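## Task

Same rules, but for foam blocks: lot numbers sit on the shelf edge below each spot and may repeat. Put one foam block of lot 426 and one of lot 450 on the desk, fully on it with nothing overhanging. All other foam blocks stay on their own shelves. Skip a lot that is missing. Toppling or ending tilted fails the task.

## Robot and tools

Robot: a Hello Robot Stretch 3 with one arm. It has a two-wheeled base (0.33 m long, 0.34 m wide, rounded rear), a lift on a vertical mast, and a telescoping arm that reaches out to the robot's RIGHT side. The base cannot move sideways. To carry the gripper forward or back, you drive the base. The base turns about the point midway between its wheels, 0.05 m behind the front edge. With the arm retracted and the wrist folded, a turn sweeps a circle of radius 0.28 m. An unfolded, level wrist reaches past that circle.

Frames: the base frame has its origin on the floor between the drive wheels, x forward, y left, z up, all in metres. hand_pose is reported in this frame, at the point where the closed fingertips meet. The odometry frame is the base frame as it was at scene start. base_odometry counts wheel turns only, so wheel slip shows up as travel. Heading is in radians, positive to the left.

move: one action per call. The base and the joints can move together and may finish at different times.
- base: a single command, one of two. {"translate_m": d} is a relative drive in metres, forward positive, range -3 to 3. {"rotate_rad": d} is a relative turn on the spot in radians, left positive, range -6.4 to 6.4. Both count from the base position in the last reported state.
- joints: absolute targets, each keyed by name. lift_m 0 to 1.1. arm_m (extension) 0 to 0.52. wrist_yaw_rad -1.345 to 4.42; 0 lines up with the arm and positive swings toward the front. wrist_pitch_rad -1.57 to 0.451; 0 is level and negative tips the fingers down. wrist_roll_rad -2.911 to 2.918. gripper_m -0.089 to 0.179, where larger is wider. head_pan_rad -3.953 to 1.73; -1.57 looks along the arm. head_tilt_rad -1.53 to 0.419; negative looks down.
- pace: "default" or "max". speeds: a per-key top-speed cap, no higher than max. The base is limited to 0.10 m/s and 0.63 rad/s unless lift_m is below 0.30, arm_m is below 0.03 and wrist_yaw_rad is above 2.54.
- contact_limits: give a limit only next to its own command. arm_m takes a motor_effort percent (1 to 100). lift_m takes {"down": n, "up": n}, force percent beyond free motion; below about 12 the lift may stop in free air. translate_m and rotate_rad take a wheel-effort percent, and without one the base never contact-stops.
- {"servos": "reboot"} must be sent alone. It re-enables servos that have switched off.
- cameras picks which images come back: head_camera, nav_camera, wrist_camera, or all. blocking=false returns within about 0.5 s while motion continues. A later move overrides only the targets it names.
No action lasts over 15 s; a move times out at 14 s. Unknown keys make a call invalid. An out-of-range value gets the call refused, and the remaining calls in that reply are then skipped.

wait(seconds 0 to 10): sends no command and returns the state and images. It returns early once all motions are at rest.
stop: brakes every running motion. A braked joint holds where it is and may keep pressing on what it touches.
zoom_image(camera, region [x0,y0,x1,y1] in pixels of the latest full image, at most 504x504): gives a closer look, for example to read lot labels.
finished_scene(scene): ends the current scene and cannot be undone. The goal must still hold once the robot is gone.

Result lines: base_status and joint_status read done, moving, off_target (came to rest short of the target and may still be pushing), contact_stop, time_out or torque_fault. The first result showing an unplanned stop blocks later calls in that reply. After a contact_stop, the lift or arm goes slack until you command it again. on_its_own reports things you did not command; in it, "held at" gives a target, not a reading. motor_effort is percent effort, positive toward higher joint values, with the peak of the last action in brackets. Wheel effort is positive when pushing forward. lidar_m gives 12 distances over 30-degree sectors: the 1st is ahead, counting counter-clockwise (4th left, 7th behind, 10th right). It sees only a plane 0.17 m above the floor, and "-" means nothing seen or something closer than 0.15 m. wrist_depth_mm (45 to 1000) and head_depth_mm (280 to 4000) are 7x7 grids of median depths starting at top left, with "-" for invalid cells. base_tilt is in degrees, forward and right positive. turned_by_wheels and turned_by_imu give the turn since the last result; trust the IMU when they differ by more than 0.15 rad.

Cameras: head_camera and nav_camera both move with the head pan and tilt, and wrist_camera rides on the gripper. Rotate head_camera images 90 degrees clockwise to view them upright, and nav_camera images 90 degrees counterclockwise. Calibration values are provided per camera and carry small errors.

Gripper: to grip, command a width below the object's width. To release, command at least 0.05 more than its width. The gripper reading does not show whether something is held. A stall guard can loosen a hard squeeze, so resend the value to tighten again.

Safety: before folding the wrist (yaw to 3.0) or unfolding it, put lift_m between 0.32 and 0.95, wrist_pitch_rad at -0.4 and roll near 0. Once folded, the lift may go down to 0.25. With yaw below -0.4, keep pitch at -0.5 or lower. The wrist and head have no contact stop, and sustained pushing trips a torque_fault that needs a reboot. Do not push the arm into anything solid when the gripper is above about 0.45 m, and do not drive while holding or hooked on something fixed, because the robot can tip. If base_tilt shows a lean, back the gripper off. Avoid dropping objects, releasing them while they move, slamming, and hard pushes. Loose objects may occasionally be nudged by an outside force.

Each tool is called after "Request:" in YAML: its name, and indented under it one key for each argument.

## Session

Request:
move:
  joints: {"head_pan_rad": 1.5, "head_tilt_rad": -0.3}
  pace: "max"

Request:
move:
  joints: {"head_pan_rad": -1.57, "head_tilt_rad": -0.4}
  pace: "max"
  cameras: ["head_camera", "nav_camera"]

Request:
move:
  joints: {"head_pan_rad": -3.14, "head_tilt_rad": -0.4}
  pace: "max"
  cameras: ["nav_camera"]

Scene clock: 1.00 s.
move: done
base_odometry: x=+0.000 y=+0.000 heading=+0.000
turned_by_wheels: +0.000
turned_by_imu: +0.000
base_tilt: forward=-0.3 right=-1.2
lidar_m: 0.84 0.77 0.78 0.96 1.18 1.16 1.57 1.48 1.13 1.37 3.09 1.31
head_depth_mm: 744 767 791 809 836 868 895 / 817 841 869 898 927 965 997 / 907 940 971 1017 1044 1088 1139 / 1007 1047 1091 1141 1189 1248 1314 / 1142 1198 1248 1314 1388 1463 1480 / 1202 1234 1337 1389 1476 1571 1482 / 1397 1451 1546 1570 1653 1705 1428
base_status: not commanded
joint_positions: lift_m=+0.306 arm_m=+0.001 wrist_yaw_rad=+2.853 wrist_pitch_rad=-0.337 wrist_roll_rad=+0.000 gripper_m=+0.037 head_pan_rad=+1.540 head_tilt_rad=-0.301
joint_status: all done
measured_speeds: translate_m=+0.000 rotate_rad=+0.000 lift_m=+0.000 arm_m=+0.000 wrist_yaw_rad=+0.000 wrist_pitch_rad=+0.000 wrist_roll_rad=+0.000 head_pan_rad=-0.024 head_tilt_rad=+0.000
motor_effort: left_wheel=-0.3(0.5) right_wheel=+0.6(1.0) lift_m=+26.4(27.3) arm_m=-8.1(8.3) wrist_yaw_rad=-1.0(2.2) wrist_pitch_rad=+2.0(2.1) wrist_roll_rad=+0.2(0.3) gripper_m=+0.4(1.0) head_pan_rad=-3.1(4.9) head_tilt_rad=-2.3(6.4)
hand_pose: x=+0.0453 y=+0.0786 z=+0.3376 quat_wxyz=(+0.218, +0.707, +0.017, +0.673) (m; base frame)
wrist_depth_mm: 133 - - - - - - / 136 - - - - - - / 145 - - - - - - / 156 186 861 866 834 - - / 170 181 733 672 664 688 663 / 575 194 126 562 129 578 573 / 502 205 311 499 483 494 488
pictures: head_camera (sideways), nav_camera (sideways), wrist_camera
camera_calibration:
head_camera: T_world_to_cam=[[0.0386372, -0.247514, -0.968114, 1.27525], [-0.99573, 0.0717548, -0.0580846, 0.0813626], [0.0838435, 0.966224, -0.243684, 0.27217], [0, 0, 0, 1]] pos_world=[0.00892315, 0.0468273, 1.30564]
nav_camera: T_world_to_cam=[[-0.00856849, 0.271979, 0.962265, -1.20935], [0.999766, -0.016776, 0.0136441, 0.0263303], [0.0198538, 0.962157, -0.271772, 0.306836], [0, 0, 0, 1]] pos_world=[-0.0427782, 0.0341337, 1.24674]
wrist_camera: T_world_to_cam=[[0.968732, -0.247103, -0.0223289, -0.0102512], [-0.145362, -0.492322, -0.858189, 0.367545], [0.201068, 0.834601, -0.512847, 0.26461], [0, 0, 0, 1]] pos_world=[0.0101531, -0.0424262, 0.450899]

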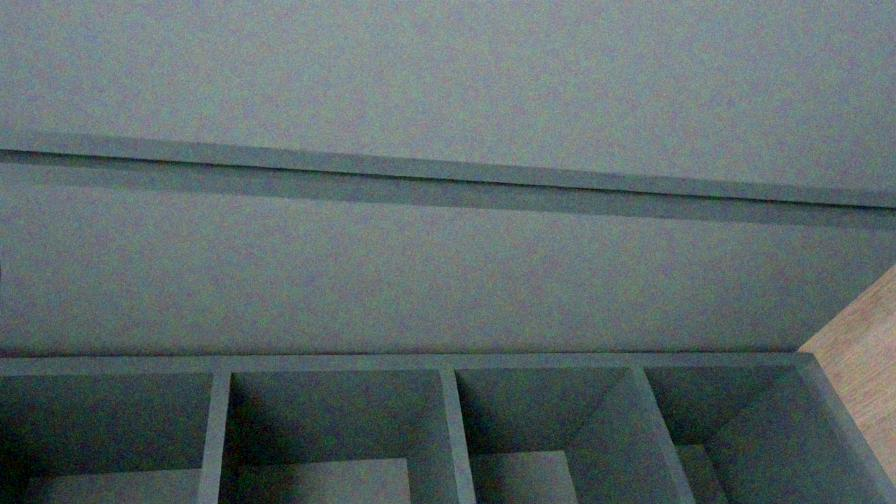

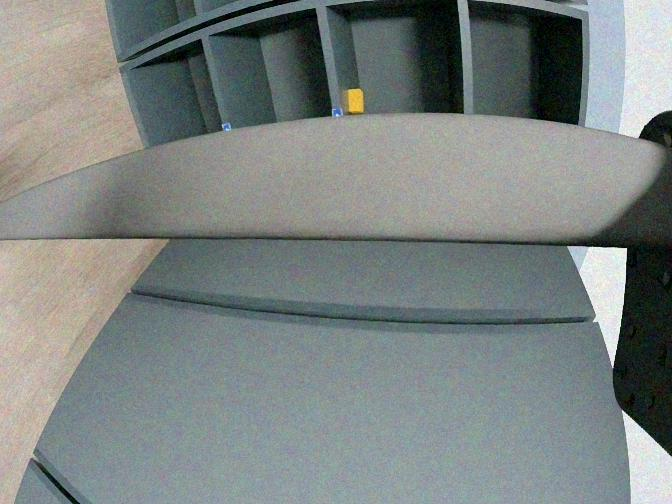

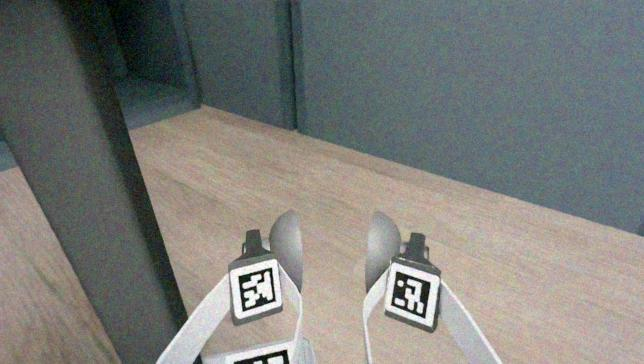

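Scene clock: 3.60 s.
move: done
base_odometry: x=+0.000 y=+0.000 heading=+0.000
turned_by_wheels: +0.000
turned_by_imu: +0.000
base_tilt: forward=-0.3 right=-1.3
lidar_m: 0.84 0.77 0.78 0.96 1.17 1.17 1.57 1.48 1.13 1.38 3.09 1.31
head_depth_mm: 1500 1544 1607 1607 1110 1230 1350 / 1637 1696 1781 1733 1099 1725 1414 / 1808 1883 1992 1704 1153 1707 1417 / 2019 2119 2259 1692 1849 1705 1400 / 2307 2445 2610 1679 2202 1747 1388 / 2643 2890 3092 2948 2335 1741 1399 / 2752 2863 3048 3120 2313 1741 1392
base_status: not commanded
joint_positions: lift_m=+0.306 arm_m=+0.001 wrist_yaw_rad=+2.853 wrist_pitch_rad=-0.337 wrist_roll_rad=+0.000 gripper_m=+0.037 head_pan_rad=-1.578 head_tilt_rad=-0.404
joint_status: all done
measured_speeds: translate_m=+0.000 rotate_rad=+0.000 lift_m=+0.000 arm_m=+0.000 wrist_yaw_rad=+0.000 wrist_pitch_rad=+0.000 wrist_roll_rad=+0.000 head_pan_rad=+0.024 head_tilt_rad=+0.000
motor_effort: left_wheel=-0.3(0.5) right_wheel=+0.1(1.2) lift_m=+26.0(27.1) arm_m=-11.9(12.9) wrist_yaw_rad=-1.5(2.2) wrist_pitch_rad=+2.1(2.2) wrist_roll_rad=+0.1(0.3) gripper_m=+0.4(0.9) head_pan_rad=+3.4(5.9) head_tilt_rad=+2.4(5.8)
hand_pose: x=+0.0453 y=+0.0786 z=+0.3376 quat_wxyz=(+0.218, +0.707, +0.017, +0.673) (m; base frame)
wrist_depth_mm: 134 - - - - - - / 136 - - - - - - / 145 - - - - - - / 156 186 877 875 823 - - / 169 180 728 667 665 688 651 / 571 193 126 565 129 575 567 / 506 205 313 500 484 490 491
pictures: head_camera (sideways), nav_camera (sideways)
camera_calibration:
head_camera: T_world_to_cam=[[-0.0437251, 0.344122, -0.937906, 1.23633], [0.997194, -0.0420711, -0.0619251, 0.0741597], [-0.0607686, -0.937982, -0.341317, 0.400215], [0, 0, 0, 1]] pos_world=[0.00442757, -0.0469335, 1.30075]
nav_camera: T_world_to_cam=[[0.0143046, -0.368562, 0.929493, -1.16669], [-0.999893, -0.00826211, 0.012112, 0.040522], [0.00321555, -0.929566, -0.368641, 0.433014], [0, 0, 0, 1]] pos_world=[0.0558143, -0.0271494, 1.24357]

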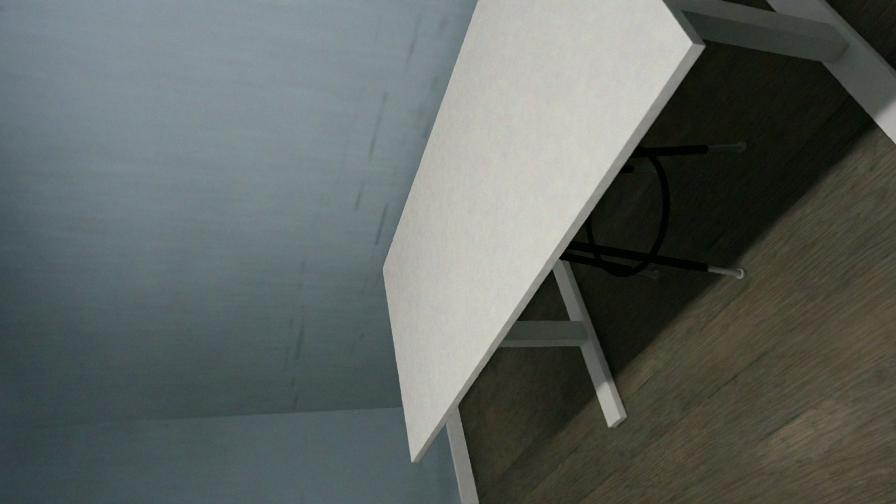

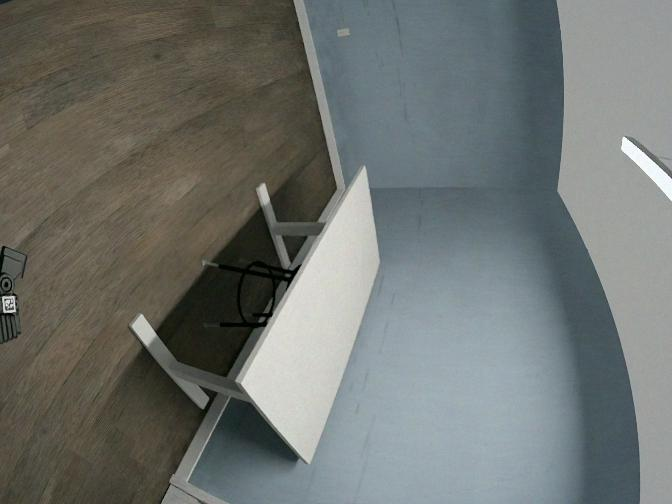

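Scene clock: 5.67 s.
move: done
base_odometry: x=+0.000 y=+0.000 heading=+0.000
turned_by_wheels: +0.000
turned_by_imu: +0.000
base_tilt: forward=-0.4 right=-1.4
lidar_m: 0.84 0.77 0.78 0.96 1.17 1.17 1.57 1.48 1.13 1.38 3.09 1.31
head_depth_mm: 1522 1607 1671 1770 1539 1701 1419 / 1384 1497 1610 1812 1724 1702 1425 / 1787 1866 1585 1672 1817 1755 1417 / 1648 1766 1910 2068 2197 1765 1401 / 1526 1624 1742 1863 2006 1769 1400 / 1403 1483 1583 1695 1805 1750 1400 / 1312 1379 1470 1556 1662 1690 1386
base_status: not commanded
joint_positions: lift_m=+0.306 arm_m=+0.001 wrist_yaw_rad=+2.853 wrist_pitch_rad=-0.337 wrist_roll_rad=+0.000 gripper_m=+0.037 head_pan_rad=-3.148 head_tilt_rad=-0.400
joint_status: all done
measured_speeds: translate_m=+0.000 rotate_rad=+0.000 lift_m=+0.000 arm_m=+0.000 wrist_yaw_rad=+0.000 wrist_pitch_rad=+0.000 wrist_roll_rad=+0.000 head_pan_rad=+0.024 head_tilt_rad=+0.000
motor_effort: left_wheel=-0.1(0.8) right_wheel=-0.2(1.5) lift_m=+26.8(27.1) arm_m=-12.0(13.0) wrist_yaw_rad=+0.7(1.9) wrist_pitch_rad=+2.1(2.1) wrist_roll_rad=-0.2(0.3) gripper_m=+0.8(0.9) head_pan_rad=+3.7(4.7) head_tilt_rad=+4.7(6.9)
hand_pose: x=+0.0453 y=+0.0786 z=+0.3376 quat_wxyz=(+0.218, +0.707, +0.017, +0.673) (m; base frame)
wrist_depth_mm: 133 - - - - - - / 136 - - - - - - / 144 - - - - - - / 155 186 876 868 839 - - / 169 180 721 673 662 689 662 / 575 193 126 561 129 579 569 / 505 204 314 497 482 494 488
pictures: nav_camera (sideways)
camera_calibration:
nav_camera: T_world_to_cam=[[-0.365461, -0.0146682, 0.930711, -1.16601], [-0.00909708, 0.999884, 0.0121862, 0.034364], [-0.930782, -0.00401316, -0.365553, 0.434645], [0, 0, 0, 1]] pos_world=[-0.0212601, -0.049719, 1.24369]

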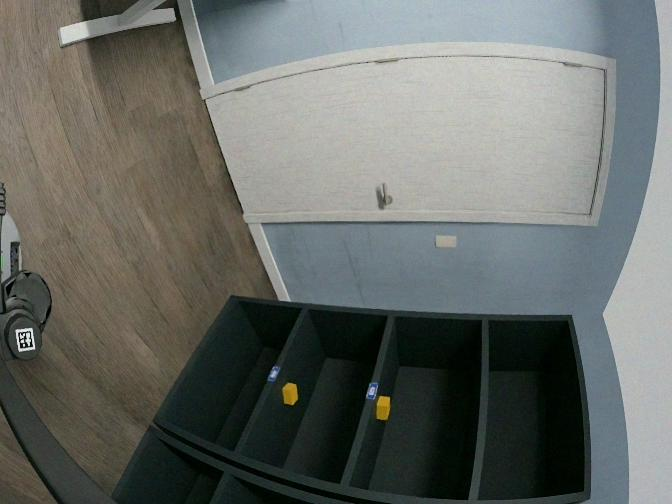

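Request:
zoom_image:
  camera: "nav_camera"
  region: [220, 320, 420, 470]

Request:
move:
  joints: {"head_pan_rad": -3.9, "head_tilt_rad": -0.4}
  pace: "max"
  cameras: ["head_camera", "nav_camera"]

Request:
move:
  joints: {"head_pan_rad": 0.0, "head_tilt_rad": -0.35}
  pace: "max"
  cameras: ["nav_camera"]

Scaled by 2.520 from the camera's 672x504 image, which has a finer 792x594 frame.

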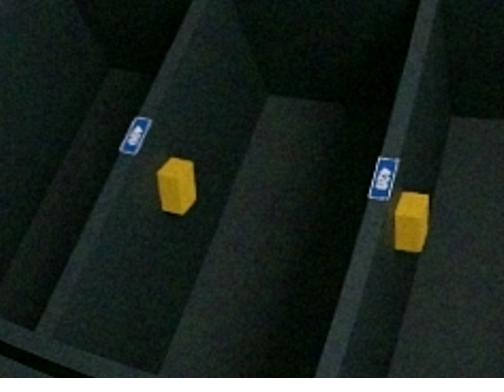

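Scene clock: 12.70 s.
move: done
base_odometry: x=+0.000 y=+0.000 heading=+0.000
turned_by_wheels: +0.000
turned_by_imu: +0.000
base_tilt: forward=-0.1 right=-1.3
lidar_m: 0.84 0.77 0.78 0.96 1.17 1.16 1.57 1.48 1.13 1.38 3.10 1.31
head_depth_mm: - - - - - - - / 1337 - - - - - - / 1349 1435 1513 1648 1524 1757 1462 / 1065 1125 1255 1230 1356 1553 1404 / 1357 1100 1505 1243 1353 1539 1397 / 1398 1482 1559 1701 1571 1648 1394 / 1420 1505 1571 1739 1472 1650 1389
base_status: not commanded
joint_positions: lift_m=+0.306 arm_m=+0.001 wrist_yaw_rad=+2.853 wrist_pitch_rad=-0.337 wrist_roll_rad=+0.000 gripper_m=+0.037 head_pan_rad=-3.917 head_tilt_rad=-0.400
joint_status: all done
measured_speeds: all 0
motor_effort: left_wheel=-0.2(0.9) right_wheel=+0.5(1.2) lift_m=+26.1(27.0) arm_m=-12.2(12.7) wrist_yaw_rad=+0.1(1.3) wrist_pitch_rad=+2.1(2.1) wrist_roll_rad=+0.2(0.3) gripper_m=+0.3(1.0) head_pan_rad=-0.4(4.6) head_tilt_rad=+4.1(7.7)
hand_pose: x=+0.0453 y=+0.0786 z=+0.3376 quat_wxyz=(+0.218, +0.707, +0.017, +0.673) (m; base frame)
wrist_depth_mm: 134 - - - - - - / 136 - - - - - - / 145 - - - - - - / 156 186 874 860 818 - - / 169 180 734 664 666 682 665 / 570 192 126 560 129 576 567 / 506 205 314 502 485 491 489
pictures: head_camera (sideways), nav_camera (sideways)
camera_calibration:
head_camera: T_world_to_cam=[[0.275326, -0.205042, -0.93923, 1.23613], [-0.72316, -0.687909, -0.0618113, 0.0845401], [-0.633431, 0.696232, -0.337677, 0.398971], [0, 0, 0, 1]] pos_world=[-0.0264826, 0.0338377, 1.30096]
nav_camera: T_world_to_cam=[[-0.27242, 0.243188, 0.930939, -1.16686], [0.688784, 0.724864, 0.0122031, 0.0300584], [-0.671836, 0.64454, -0.364972, 0.43231], [0, 0, 0, 1]] pos_world=[-0.0481387, -0.0166627, 1.24369]

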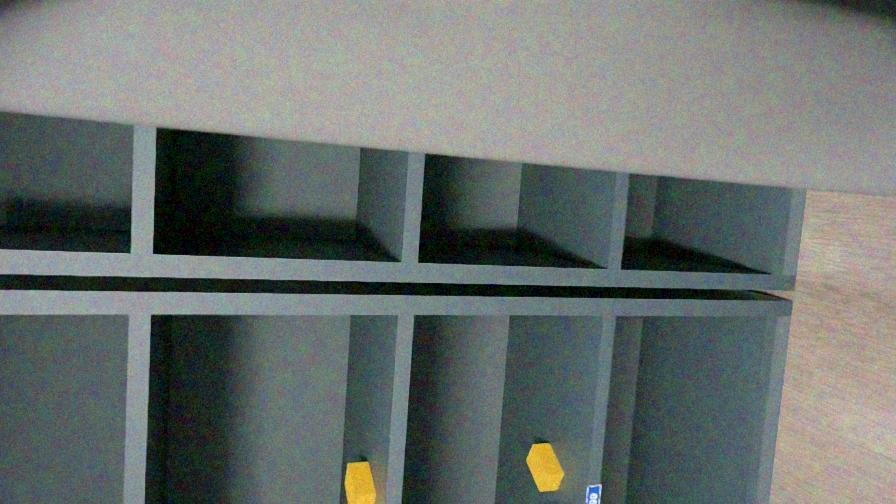

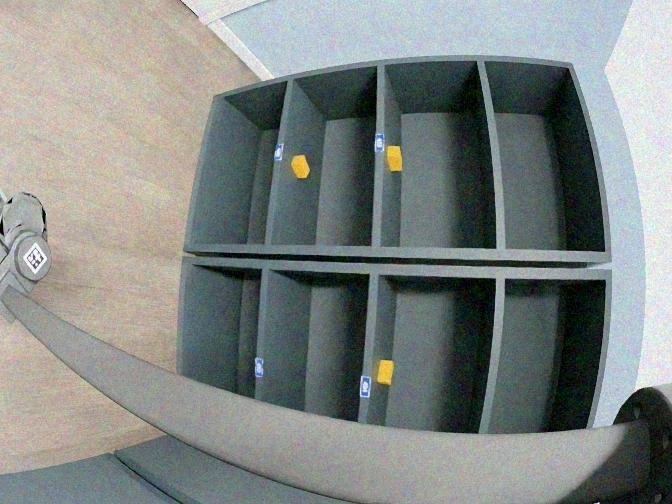

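Scene clock: 15.63 s.
move: done
base_odometry: x=+0.000 y=+0.000 heading=+0.000
turned_by_wheels: +0.000
turned_by_imu: +0.000
base_tilt: forward=-0.2 right=-1.2
lidar_m: 0.84 0.77 0.78 0.96 1.17 1.17 1.57 1.48 1.13 1.38 3.09 1.31
head_depth_mm: 1086 1189 1284 1404 1563 1717 1492 / 982 1055 1135 1238 1354 1488 1481 / 894 955 1024 1107 1192 1303 1385 / 822 872 932 996 1062 1147 1243 / 760 802 851 904 966 1037 1112 / 706 745 784 829 879 929 1001 / 662 694 726 767 816 872 931
base_status: not commanded
joint_positions: lift_m=+0.306 arm_m=+0.001 wrist_yaw_rad=+2.853 wrist_pitch_rad=-0.337 wrist_roll_rad=+0.000 gripper_m=+0.037 head_pan_rad=+0.008 head_tilt_rad=-0.348
joint_status: all done
measured_speeds: translate_m=+0.000 rotate_rad=+0.000 lift_m=+0.000 arm_m=+0.000 wrist_yaw_rad=+0.000 wrist_pitch_rad=+0.000 wrist_roll_rad=+0.000 head_pan_rad=-0.024 head_tilt_rad=+0.000
motor_effort: left_wheel=+0.1(0.6) right_wheel=-0.1(1.3) lift_m=+26.5(26.9) arm_m=-11.9(12.6) wrist_yaw_rad=+0.1(1.5) wrist_pitch_rad=+2.1(2.1) wrist_roll_rad=+0.1(0.3) gripper_m=+0.2(1.0) head_pan_rad=-2.9(6.9) head_tilt_rad=+1.3(8.1)
hand_pose: x=+0.0453 y=+0.0786 z=+0.3376 quat_wxyz=(+0.218, +0.707, +0.017, +0.673) (m; base frame)
wrist_depth_mm: 134 - - - - - - / 136 - - - - - - / 145 - - - - - - / 156 186 879 870 825 - - / 169 181 728 663 670 684 652 / 567 193 126 563 129 574 569 / 504 206 314 499 485 494 490
pictures: nav_camera (sideways)
camera_calibration:
nav_camera: T_world_to_cam=[[0.31593, 0.019573, 0.94858, -1.19351], [0.0230567, -0.99965, 0.0129476, 0.0331357], [0.948502, 0.0177806, -0.316271, 0.359072], [0, 0, 0, 1]] pos_world=[0.0357223, 0.0501002, 1.24528]

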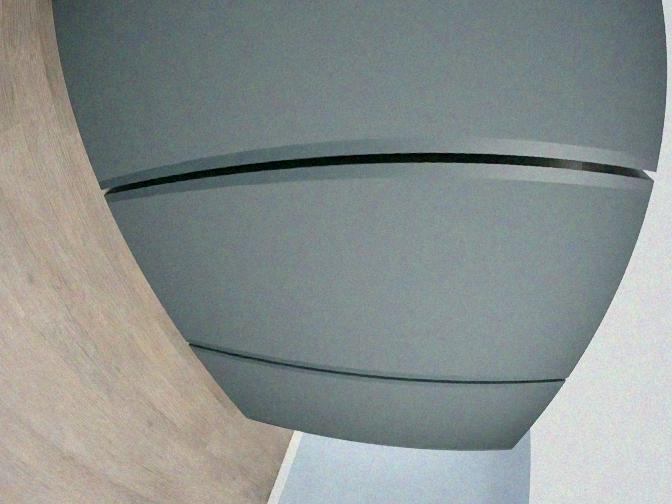

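Request:
move:
  joints: {"head_pan_rad": -3.5, "head_tilt_rad": -0.45}
  pace: "max"
  cameras: ["head_camera", "nav_camera"]

Request:
move:
  joints: {"head_pan_rad": 1.72, "head_tilt_rad": -0.5}
  pace: "max"
  cameras: ["head_camera", "nav_camera"]

Scene clock: 46.30 s.
move: done
base_odometry: x=+0.000 y=+0.000 heading=+0.000
turned_by_wheels: +0.000
turned_by_imu: +0.000
base_tilt: forward=-0.4 right=-1.3
lidar_m: 0.84 0.77 0.78 0.96 1.17 1.16 1.57 1.48 1.13 1.38 3.09 1.31
head_depth_mm: 1318 1399 1128 1163 1270 1507 1375 / 1372 1480 1513 1670 1475 1502 1366 / 1444 1558 1603 1759 1844 1592 1357 / 1528 1682 1712 1848 1918 1634 1356 / 1505 1613 1701 1813 1916 1668 1345 / 1322 1441 1548 1696 1847 1657 1338 / 1692 1758 1869 1985 2046 1648 1339
base_status: not commanded
joint_positions: lift_m=+0.306 arm_m=+0.001 wrist_yaw_rad=+2.853 wrist_pitch_rad=-0.337 wrist_roll_rad=+0.000 gripper_m=+0.037 head_pan_rad=-3.508 head_tilt_rad=-0.452
joint_status: all done
measured_speeds: translate_m=+0.000 rotate_rad=+0.000 lift_m=+0.000 arm_m=+0.000 wrist_yaw_rad=+0.000 wrist_pitch_rad=+0.000 wrist_roll_rad=+0.000 head_pan_rad=+0.024 head_tilt_rad=+0.000
motor_effort: left_wheel=+0.0(0.7) right_wheel=+0.5(1.2) lift_m=+26.5(27.2) arm_m=-11.4(12.3) wrist_yaw_rad=+0.3(1.8) wrist_pitch_rad=+2.1(2.1) wrist_roll_rad=-0.1(0.3) gripper_m=+0.6(1.2) head_pan_rad=+3.1(5.5) head_tilt_rad=-0.4(6.8)
hand_pose: x=+0.0453 y=+0.0786 z=+0.3376 quat_wxyz=(+0.218, +0.707, +0.017, +0.673) (m; base frame)
wrist_depth_mm: 133 - - - - - - / 136 - - - - - - / 144 - - - - - - / 156 187 868 863 826 - - / 170 181 724 667 663 689 661 / 570 193 126 566 129 575 570 / 505 204 313 499 483 493 497
pictures: head_camera (sideways), nav_camera (sideways)
camera_calibration:
head_camera: T_world_to_cam=[[0.379393, -0.0961053, -0.920231, 1.21065], [-0.387009, -0.919888, -0.0634867, 0.0845953], [-0.840408, 0.380224, -0.386193, 0.463312], [0, 0, 0, 1]] pos_world=[-0.0372046, 0.0180065, 1.29838]
nav_camera: T_world_to_cam=[[-0.391607, 0.132071, 0.910605, -1.13962], [0.343164, 0.939207, 0.0113587, 0.0332992], [-0.853746, 0.316935, -0.413122, 0.49609], [0, 0, 0, 1]] pos_world=[-0.0341737, -0.0379927, 1.24231]

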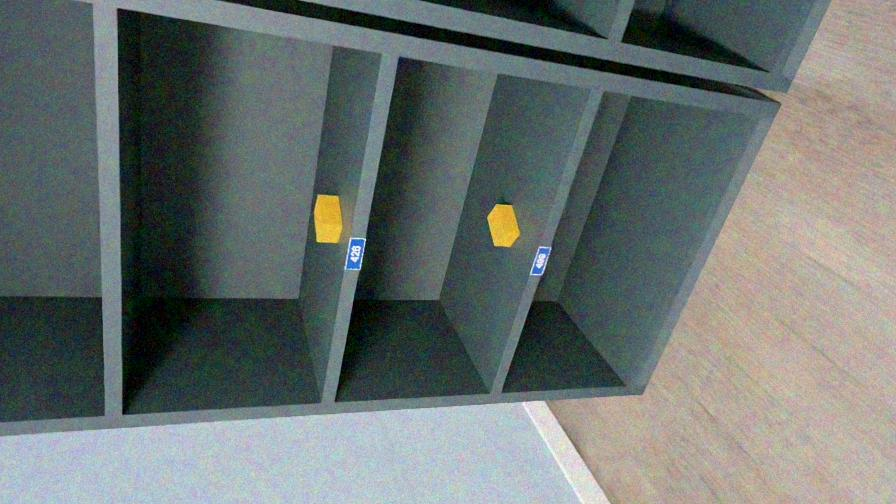

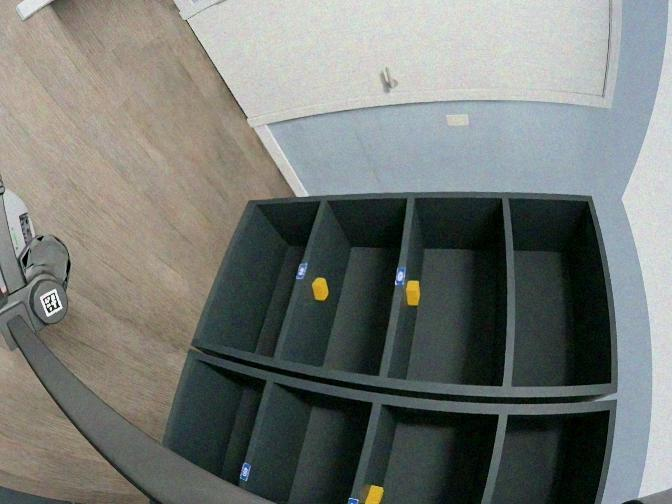

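Scene clock: 48.00 s.
move: done
base_odometry: x=+0.000 y=+0.000 heading=+0.000
turned_by_wheels: +0.000
turned_by_imu: +0.000
base_tilt: forward=-0.3 right=-1.2
lidar_m: 0.85 0.77 0.78 0.96 1.17 1.16 1.57 1.48 1.13 1.38 3.09 1.31
head_depth_mm: 902 934 973 1025 1069 1127 1179 / 1029 1074 1127 1186 1255 1346 1294 / 1139 1218 1304 1406 1505 1541 1318 / 1248 1393 1439 1550 1724 1601 1302 / 1393 1535 1577 1745 1865 1579 1302 / 1335 1495 1535 - - - - / - - - - - - -
base_status: not commanded
joint_positions: lift_m=+0.306 arm_m=+0.001 wrist_yaw_rad=+2.853 wrist_pitch_rad=-0.337 wrist_roll_rad=+0.000 gripper_m=+0.037 head_pan_rad=+1.790 head_tilt_rad=-0.500
joint_status: all done
joint sent to its limit — head_pan_rad, upper limit.
measured_speeds: all 0
motor_effort: left_wheel=-0.1(0.6) right_wheel=+0.4(1.1) lift_m=+27.3(27.3) arm_m=-11.2(12.2) wrist_yaw_rad=+0.6(1.7) wrist_pitch_rad=+2.0(2.2) wrist_roll_rad=+0.0(0.4) gripper_m=+0.5(1.1) head_pan_rad=+19.6(36.1) head_tilt_rad=-4.5(8.0)
hand_pose: x=+0.0453 y=+0.0786 z=+0.3376 quat_wxyz=(+0.218, +0.707, +0.017, +0.673) (m; base frame)
wrist_depth_mm: 133 - - - - - - / 136 - - - - - - / 145 - - - - - - / 156 186 888 870 828 - - / 170 181 728 664 660 680 655 / 570 193 126 554 129 573 570 / 508 206 315 498 480 494 488
pictures: head_camera (sideways), nav_camera (sideways)
camera_calibration:
head_camera: T_world_to_cam=[[0.13918, -0.411739, -0.900611, 1.18655], [-0.979797, -0.189157, -0.0649392, 0.0900919], [-0.143618, 0.891454, -0.429748, 0.515746], [0, 0, 0, 1]] pos_world=[-0.00280208, 0.0458282, 1.29612]
nav_camera: T_world_to_cam=[[-0.115748, 0.441214, 0.889906, -1.11428], [0.972222, 0.233826, 0.010524, 0.0305826], [-0.20344, 0.866404, -0.456023, 0.547936], [0, 0, 0, 1]] pos_world=[-0.0472372, 0.00975293, 1.24116]

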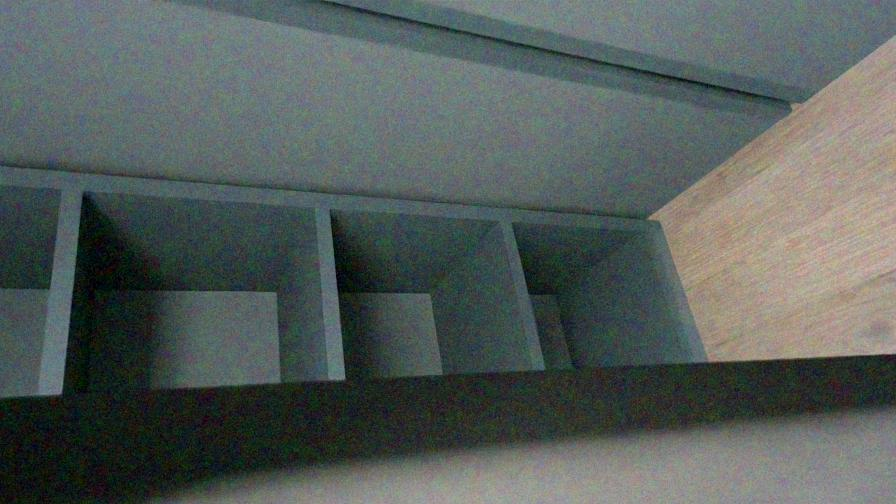

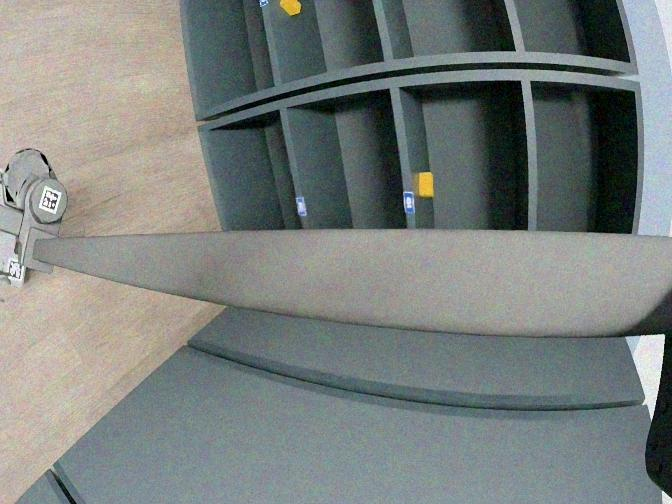

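Request:
zoom_image:
  camera: "nav_camera"
  region: [395, 185, 435, 220]

Request:
zoom_image:
  camera: "nav_camera"
  region: [283, 188, 323, 223]

Request:
move:
  joints: {"head_pan_rad": -3.5, "head_tilt_rad": -0.45}
  pace: "max"
  cameras: ["head_camera"]

Request:
zoom_image:
  camera: "head_camera"
  region: [330, 225, 380, 285]

Request:
zoom_image:
  camera: "head_camera"
  region: [515, 230, 565, 290]

Scaled by 12.600 from the camera's 672x504 image, which has a finer 792x594 frame.

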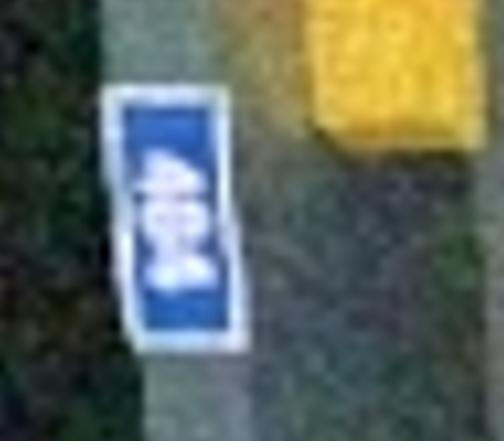

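Scaled by 12.600 from the camera's 672x504 image, which has a finer 792x594 frame.

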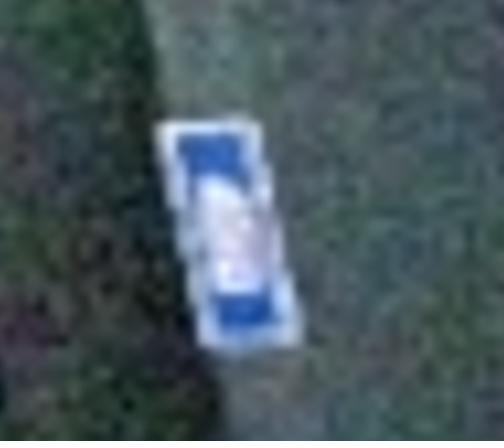

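Scene clock: 59.97 s.
move: done
base_odometry: x=+0.000 y=+0.000 heading=+0.000
turned_by_wheels: +0.000
turned_by_imu: +0.000
base_tilt: forward=-0.2 right=-1.3
lidar_m: 0.84 0.77 0.78 0.96 1.18 1.16 1.57 1.48 1.13 1.37 3.08 1.31
head_depth_mm: 1300 1396 1127 1173 1274 1512 1369 / 1367 1474 1521 1670 1414 1498 1370 / 1451 1568 1618 1766 1850 1589 1359 / 1532 1663 1710 1854 1927 1630 1363 / 1486 1609 1696 1805 1917 1667 1351 / 1318 1435 1535 1697 1847 1665 1335 / 1691 1774 1865 1974 2043 1659 1340
base_status: not commanded
joint_positions: lift_m=+0.306 arm_m=+0.001 wrist_yaw_rad=+2.853 wrist_pitch_rad=-0.337 wrist_roll_rad=+0.000 gripper_m=+0.037 head_pan_rad=-3.508 head_tilt_rad=-0.450
joint_status: all done
measured_speeds: translate_m=+0.000 rotate_rad=+0.000 lift_m=+0.000 arm_m=+0.000 wrist_yaw_rad=+0.000 wrist_pitch_rad=+0.000 wrist_roll_rad=+0.000 head_pan_rad=+0.024 head_tilt_rad=+0.000
motor_effort: left_wheel=+0.0(0.6) right_wheel=+0.6(1.2) lift_m=+26.4(27.2) arm_m=-11.2(11.9) wrist_yaw_rad=-0.1(2.2) wrist_pitch_rad=+2.1(2.2) wrist_roll_rad=-0.1(0.3) gripper_m=+0.5(1.0) head_pan_rad=+3.1(6.1) head_tilt_rad=+4.7(9.0)
hand_pose: x=+0.0453 y=+0.0786 z=+0.3376 quat_wxyz=(+0.218, +0.707, +0.017, +0.673) (m; base frame)
wrist_depth_mm: 134 - - - - - - / 136 - - - - - - / 144 - - - - - - / 155 186 890 871 834 - - / 170 180 725 676 673 689 664 / 573 193 126 558 129 579 566 / 503 205 313 493 482 494 496
pictures: head_camera (sideways)
camera_calibration:
head_camera: T_world_to_cam=[[0.377727, -0.0953819, -0.920991, 1.21166], [-0.386932, -0.919924, -0.0634215, 0.0845201], [-0.841193, 0.380317, -0.384387, 0.460968], [0, 0, 0, 1]] pos_world=[-0.0372118, 0.0180089, 1.29848]

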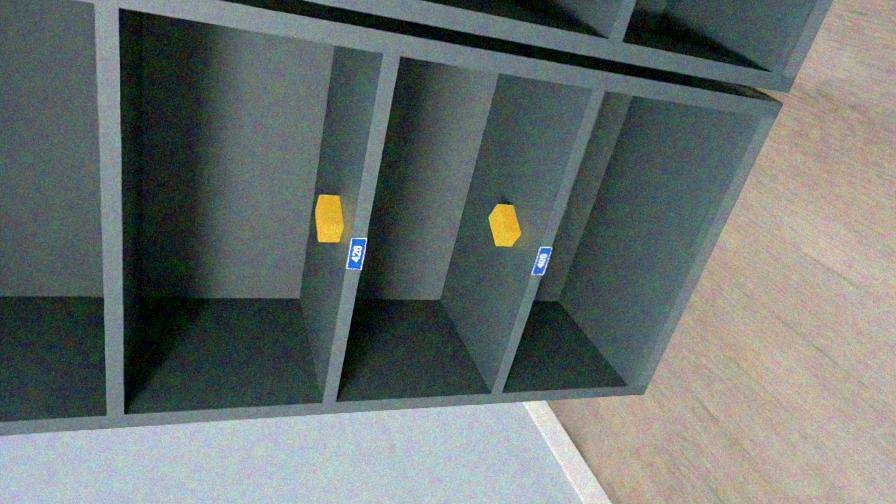

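Scaled by 8.400 from the camera's 896x504 image, which has a finer 1280x720 frame.

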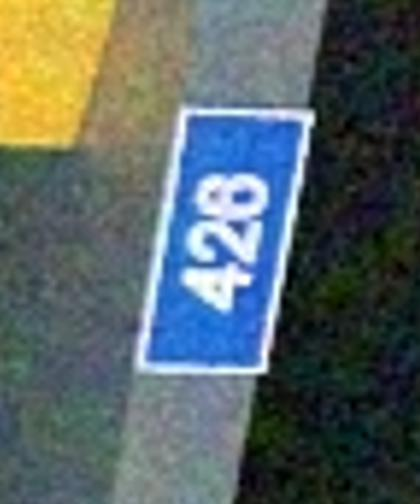

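Scaled by 8.400 from the camera's 896x504 image, which has a finer 1280x720 frame.

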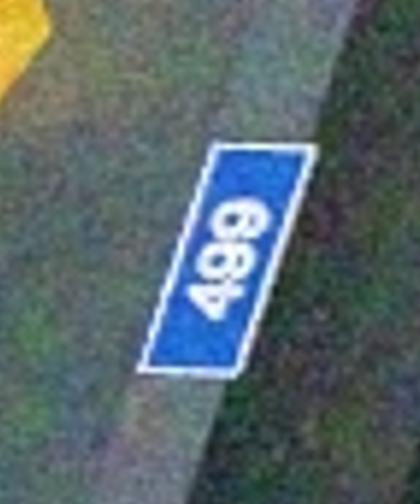

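Request:
move:
  base: {"rotate_rad": -0.95}
  joints: {"lift_m": 0.28, "wrist_yaw_rad": 3.0, "wrist_pitch_rad": -0.4}
  pace: "max"
  cameras: []

Request:
move:
  base: {"translate_m": -0.4}
  pace: "max"
  cameras: []

Request:
move:
  base: {"rotate_rad": -1.59}
  joints: {"head_pan_rad": -1.57, "head_tilt_rad": -0.55}
  pace: "max"

Scene clock: 90.30 s.
move: done
base_odometry: x=+0.000 y=+0.000 heading=-0.950
turned_by_wheels: -0.950
turned_by_imu: -0.931
base_tilt: forward=-0.4 right=-1.1
lidar_m: 3.10 1.15 0.82 0.77 0.79 1.06 1.17 1.57 1.56 1.48 1.13 1.33
head_depth_mm: 979 1011 1040 1074 1117 1167 1209 / 1113 1172 1208 1264 1322 1384 1330 / 1207 1273 1350 1450 1557 1623 1348 / 1405 1529 1572 1726 1759 1631 1360 / 1375 1514 1552 1728 1818 1581 1347 / 1321 1445 1356 1668 1513 1569 1339 / 1276 1384 1430 1590 1424 1558 1338
base_status: done
joint_positions: lift_m=+0.280 arm_m=+0.001 wrist_yaw_rad=+2.997 wrist_pitch_rad=-0.413 wrist_roll_rad=+0.000 gripper_m=+0.037 head_pan_rad=-3.500 head_tilt_rad=-0.450
joint_status: all done
measured_speeds: all 0
motor_effort: left_wheel=+7.0(14.3) right_wheel=-7.9(15.3) lift_m=+28.7(29.8) arm_m=-12.1(12.9) wrist_yaw_rad=+2.1(7.0) wrist_pitch_rad=+1.9(4.1) wrist_roll_rad=+0.2(0.3) gripper_m=+0.5(1.0) head_pan_rad=+2.6(3.9) head_tilt_rad=+3.9(5.1)
hand_pose: x=+0.0111 y=+0.0772 z=+0.2939 quat_wxyz=(+0.195, +0.700, +0.095, +0.680) (m; base frame)
wrist_depth_mm: - 137 - - 789 - - / - 147 - - 854 - - / - 162 194 853 859 883 876 / 731 185 669 717 709 708 702 / 600 581 204 575 569 584 576 / 516 510 129 301 129 495 493 / 283 281 259 272 424 435 433
pictures: none
No camera images: "cameras" was empty.

Scene clock: 92.93 s.
move: done
base_odometry: x=-0.233 y=+0.325 heading=-0.949
turned_by_wheels: +0.000
turned_by_imu: -0.001
base_tilt: forward=-0.4 right=-1.2
lidar_m: 3.48 1.12 0.79 0.76 0.78 1.03 0.77 0.78 1.32 1.51 1.35 2.08
head_depth_mm: 840 897 958 1016 1087 1130 1181 / 954 1038 1082 1054 1171 1256 1311 / 1045 1205 1259 1268 1310 1438 1317 / 869 1187 1250 1017 1327 1437 1268 / 895 1129 1209 929 1316 1072 1270 / 761 1082 1152 914 1310 1025 1261 / 786 1040 1099 893 1243 981 1260
base_status: done
joint_positions: lift_m=+0.280 arm_m=+0.001 wrist_yaw_rad=+2.998 wrist_pitch_rad=-0.413 wrist_roll_rad=+0.000 gripper_m=+0.037 head_pan_rad=-3.500 head_tilt_rad=-0.450
joint_status: not commanded
measured_speeds: all 0
motor_effort: left_wheel=-0.7(11.7) right_wheel=-8.9(18.5) lift_m=+27.1(29.1) arm_m=-10.7(12.5) wrist_yaw_rad=+2.4(3.2) wrist_pitch_rad=+2.0(2.1) wrist_roll_rad=+0.1(0.3) gripper_m=+0.2(1.0) head_pan_rad=+2.9(3.6) head_tilt_rad=+2.9(4.6)
hand_pose: x=+0.0110 y=+0.0771 z=+0.2937 quat_wxyz=(+0.195, +0.700, +0.095, +0.680) (m; base frame)
wrist_depth_mm: - 137 - - - - 830 / - 148 - - - - - / - 161 173 849 843 877 879 / 725 185 660 719 701 704 698 / 603 578 205 569 560 576 584 / 514 505 128 301 129 492 495 / 284 280 258 272 425 434 433
pictures: none
No camera images: "cameras" was empty.

Scene clock: 95.17 s.
move: done
base_odometry: x=-0.233 y=+0.325 heading=-2.539
turned_by_wheels: -1.590
turned_by_imu: -1.559
base_tilt: forward=-0.3 right=-1.2
lidar_m: 1.51 1.35 2.09 3.49 1.12 0.79 0.76 0.78 1.03 0.77 0.78 1.32
head_depth_mm: 1006 1092 1095 1341 1179 1383 1246 / 1001 1092 923 1341 1168 1380 1229 / 998 1087 1059 1328 1159 1400 1229 / 995 1078 1043 1325 1151 1400 1225 / 989 1085 1023 1305 1145 1365 1215 / 727 740 757 879 936 1054 1192 / 612 665 745 830 1053 1375 1205
base_status: done
joint_positions: lift_m=+0.280 arm_m=+0.001 wrist_yaw_rad=+2.998 wrist_pitch_rad=-0.413 wrist_roll_rad=+0.000 gripper_m=+0.037 head_pan_rad=-1.562 head_tilt_rad=-0.550
joint_status: all done
measured_speeds: translate_m=+0.000 rotate_rad=+0.000 lift_m=+0.000 arm_m=+0.000 wrist_yaw_rad=+0.000 wrist_pitch_rad=+0.000 wrist_roll_rad=+0.000 head_pan_rad=-0.024 head_tilt_rad=+0.000
motor_effort: left_wheel=+5.1(14.6) right_wheel=-7.8(15.7) lift_m=+24.9(27.3) arm_m=-12.0(12.9) wrist_yaw_rad=+1.7(3.0) wrist_pitch_rad=+2.1(2.1) wrist_roll_rad=+0.0(0.4) gripper_m=+0.2(0.9) head_pan_rad=-3.1(5.0) head_tilt_rad=-4.4(7.6)
hand_pose: x=+0.0110 y=+0.0771 z=+0.2937 quat_wxyz=(+0.195, +0.700, +0.095, +0.680) (m; base frame)
wrist_depth_mm: - 137 - - - - - / - 147 - - - - - / 943 162 858 908 881 882 874 / 726 185 659 708 705 703 687 / 600 579 205 575 563 584 579 / 513 507 129 302 129 495 494 / 283 280 258 271 423 431 430
pictures: head_camera (sideways), nav_camera (sideways), wrist_camera
camera_calibration:
head_camera: T_world_to_cam=[[-0.0504919, 0.47629, -0.877837, 1.15804], [0.997672, -0.0162961, -0.0662264, 0.0797881], [-0.0458483, -0.879137, -0.474358, 0.573194], [0, 0, 0, 1]] pos_world=[0.0051495, -0.0463487, 1.29376]
nav_camera: T_world_to_cam=[[0.0214799, -0.499665, 0.865953, -1.08384], [-0.99961, -0.0262137, 0.00966958, 0.0437268], [0.0178683, -0.865822, -0.500033, 0.603896], [0, 0, 0, 1]] pos_world=[0.0561999, -0.0175447, 1.2401]
wrist_camera: T_world_to_cam=[[0.993957, -0.106853, -0.025139, 0.0113084], [-0.0820675, -0.571268, -0.81665, 0.317352], [0.0729006, 0.813778, -0.576585, 0.271967], [0, 0, 0, 1]] pos_world=[-0.00502224, -0.038819, 0.416262]

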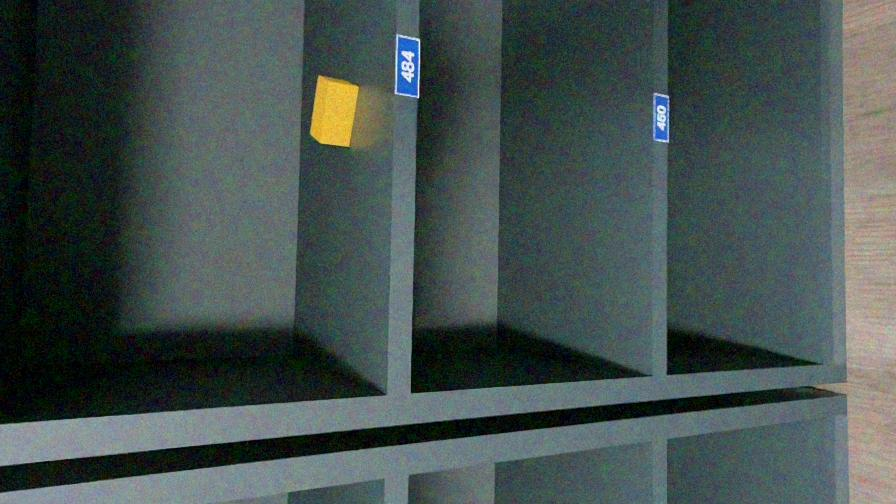

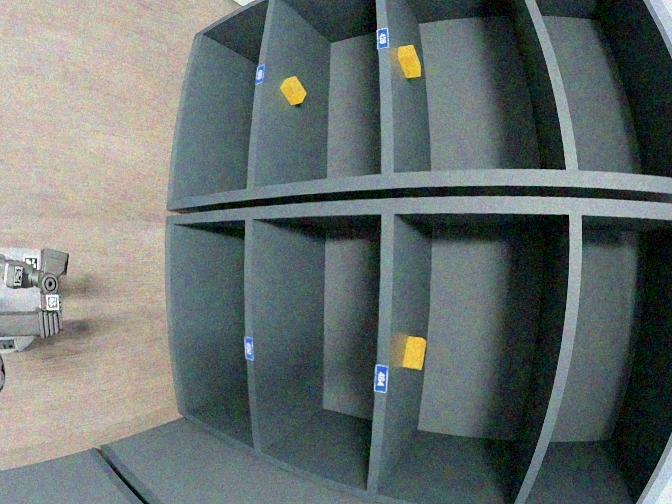

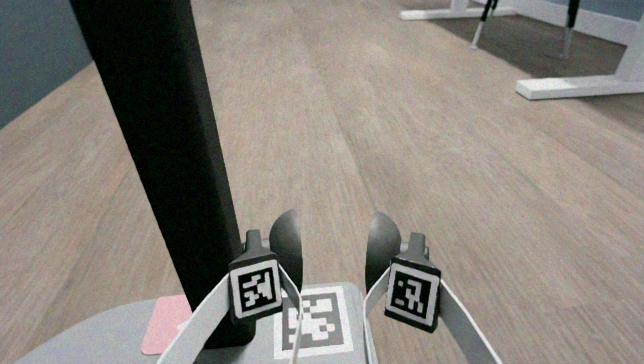

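Request:
zoom_image:
  camera: "head_camera"
  region: [640, 85, 690, 150]

Request:
zoom_image:
  camera: "nav_camera"
  region: [365, 20, 405, 60]

Request:
move:
  joints: {"head_pan_rad": -0.9, "head_tilt_rad": -0.45}
  pace: "max"
  cameras: ["head_camera", "nav_camera"]

Scaled by 7.754 from the camera's 896x504 image, which has a finer 1280x720 frame.

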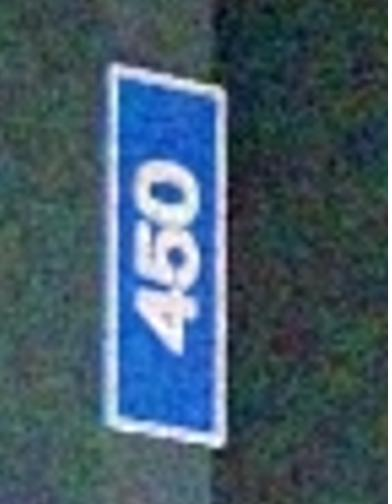

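Scaled by 12.600 from the camera's 672x504 image, which has a finer 792x594 frame.

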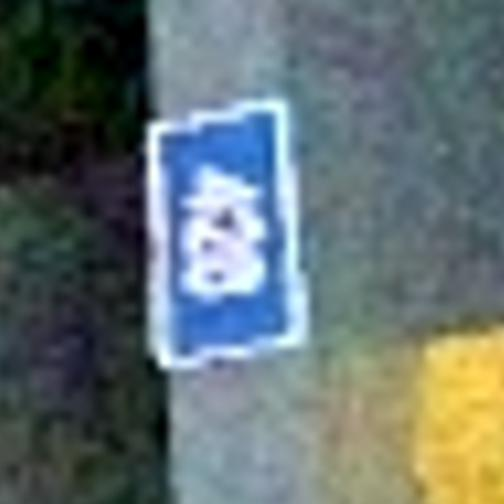

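Scene clock: 103.03 s.
move: done
base_odometry: x=-0.233 y=+0.325 heading=-2.539
turned_by_wheels: +0.000
turned_by_imu: +0.000
base_tilt: forward=-0.3 right=-1.3
lidar_m: 1.51 1.35 2.09 3.48 1.12 0.80 0.76 0.78 1.03 0.77 0.78 1.32
head_depth_mm: 825 1088 1142 777 817 896 1048 / 850 1159 1227 952 1331 1004 1058 / 1102 1246 1299 1027 1319 1116 1278 / 1151 1342 1370 1547 1257 1518 1312 / 1238 1392 1433 1605 1360 1569 1345 / 1150 1254 1307 1439 1473 1551 1333 / 1046 1149 1239 1391 1884 1589 1328
base_status: not commanded
joint_positions: lift_m=+0.280 arm_m=+0.001 wrist_yaw_rad=+2.998 wrist_pitch_rad=-0.413 wrist_roll_rad=+0.000 gripper_m=+0.037 head_pan_rad=-0.886 head_tilt_rad=-0.454
joint_status: all done
measured_speeds: all 0
motor_effort: left_wheel=+5.1(5.5) right_wheel=-8.4(8.8) lift_m=+23.3(24.1) arm_m=-10.0(10.7) wrist_yaw_rad=+2.1(2.5) wrist_pitch_rad=+2.0(2.1) wrist_roll_rad=+0.0(0.3) gripper_m=+0.4(1.0) head_pan_rad=+0.3(5.1) head_tilt_rad=+4.2(6.2)
hand_pose: x=+0.0110 y=+0.0771 z=+0.2937 quat_wxyz=(+0.195, +0.700, +0.095, +0.680) (m; base frame)
wrist_depth_mm: - 137 - - - - - / - 148 - - - - - / 919 161 864 909 892 904 869 / 728 186 657 715 707 700 696 / 595 581 205 570 569 583 576 / 511 511 129 299 129 498 494 / 281 281 258 271 426 433 429
pictures: head_camera (sideways), nav_camera (sideways)
camera_calibration:
head_camera: T_world_to_cam=[[-0.282801, 0.27301, -0.919505, 1.21374], [0.792379, 0.606708, -0.0635649, 0.0775197], [0.540517, -0.746573, -0.387905, 0.457103], [0, 0, 0, 1]] pos_world=[0.0347488, -0.0371334, 1.29828]
nav_camera: T_world_to_cam=[[0.27548, -0.310222, 0.909875, -1.14268], [-0.763943, -0.645185, 0.0113207, 0.0400679], [0.583526, -0.698211, -0.414728, 0.489375], [0, 0, 0, 1]] pos_world=[0.0598321, 0.0130538, 1.2422]

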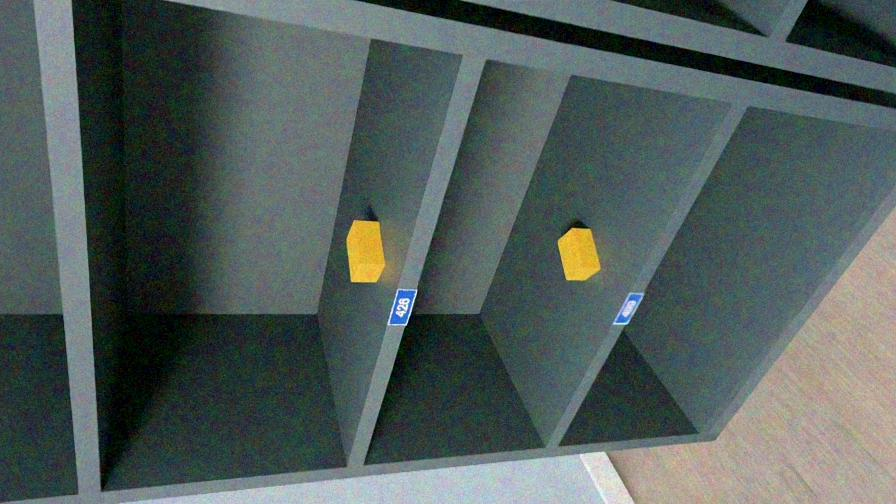

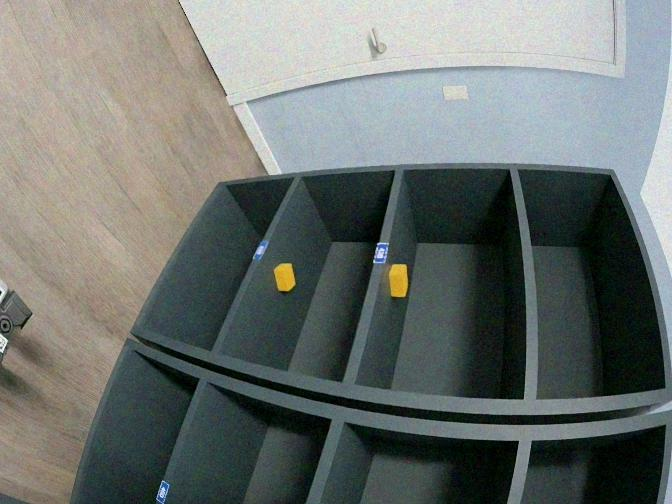

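Request:
zoom_image:
  camera: "head_camera"
  region: [380, 280, 425, 335]

Request:
zoom_image:
  camera: "head_camera"
  region: [335, 205, 425, 335]

Scaled by 9.164 from the camera's 896x504 image, which has a finer 1280x720 frame.

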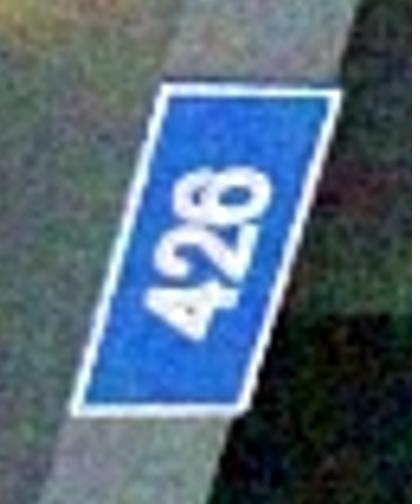

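Scaled by 3.877 from the camera's 896x504 image, which has a finer 1280x720 frame.

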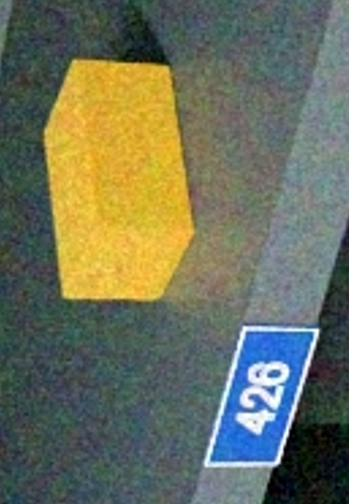

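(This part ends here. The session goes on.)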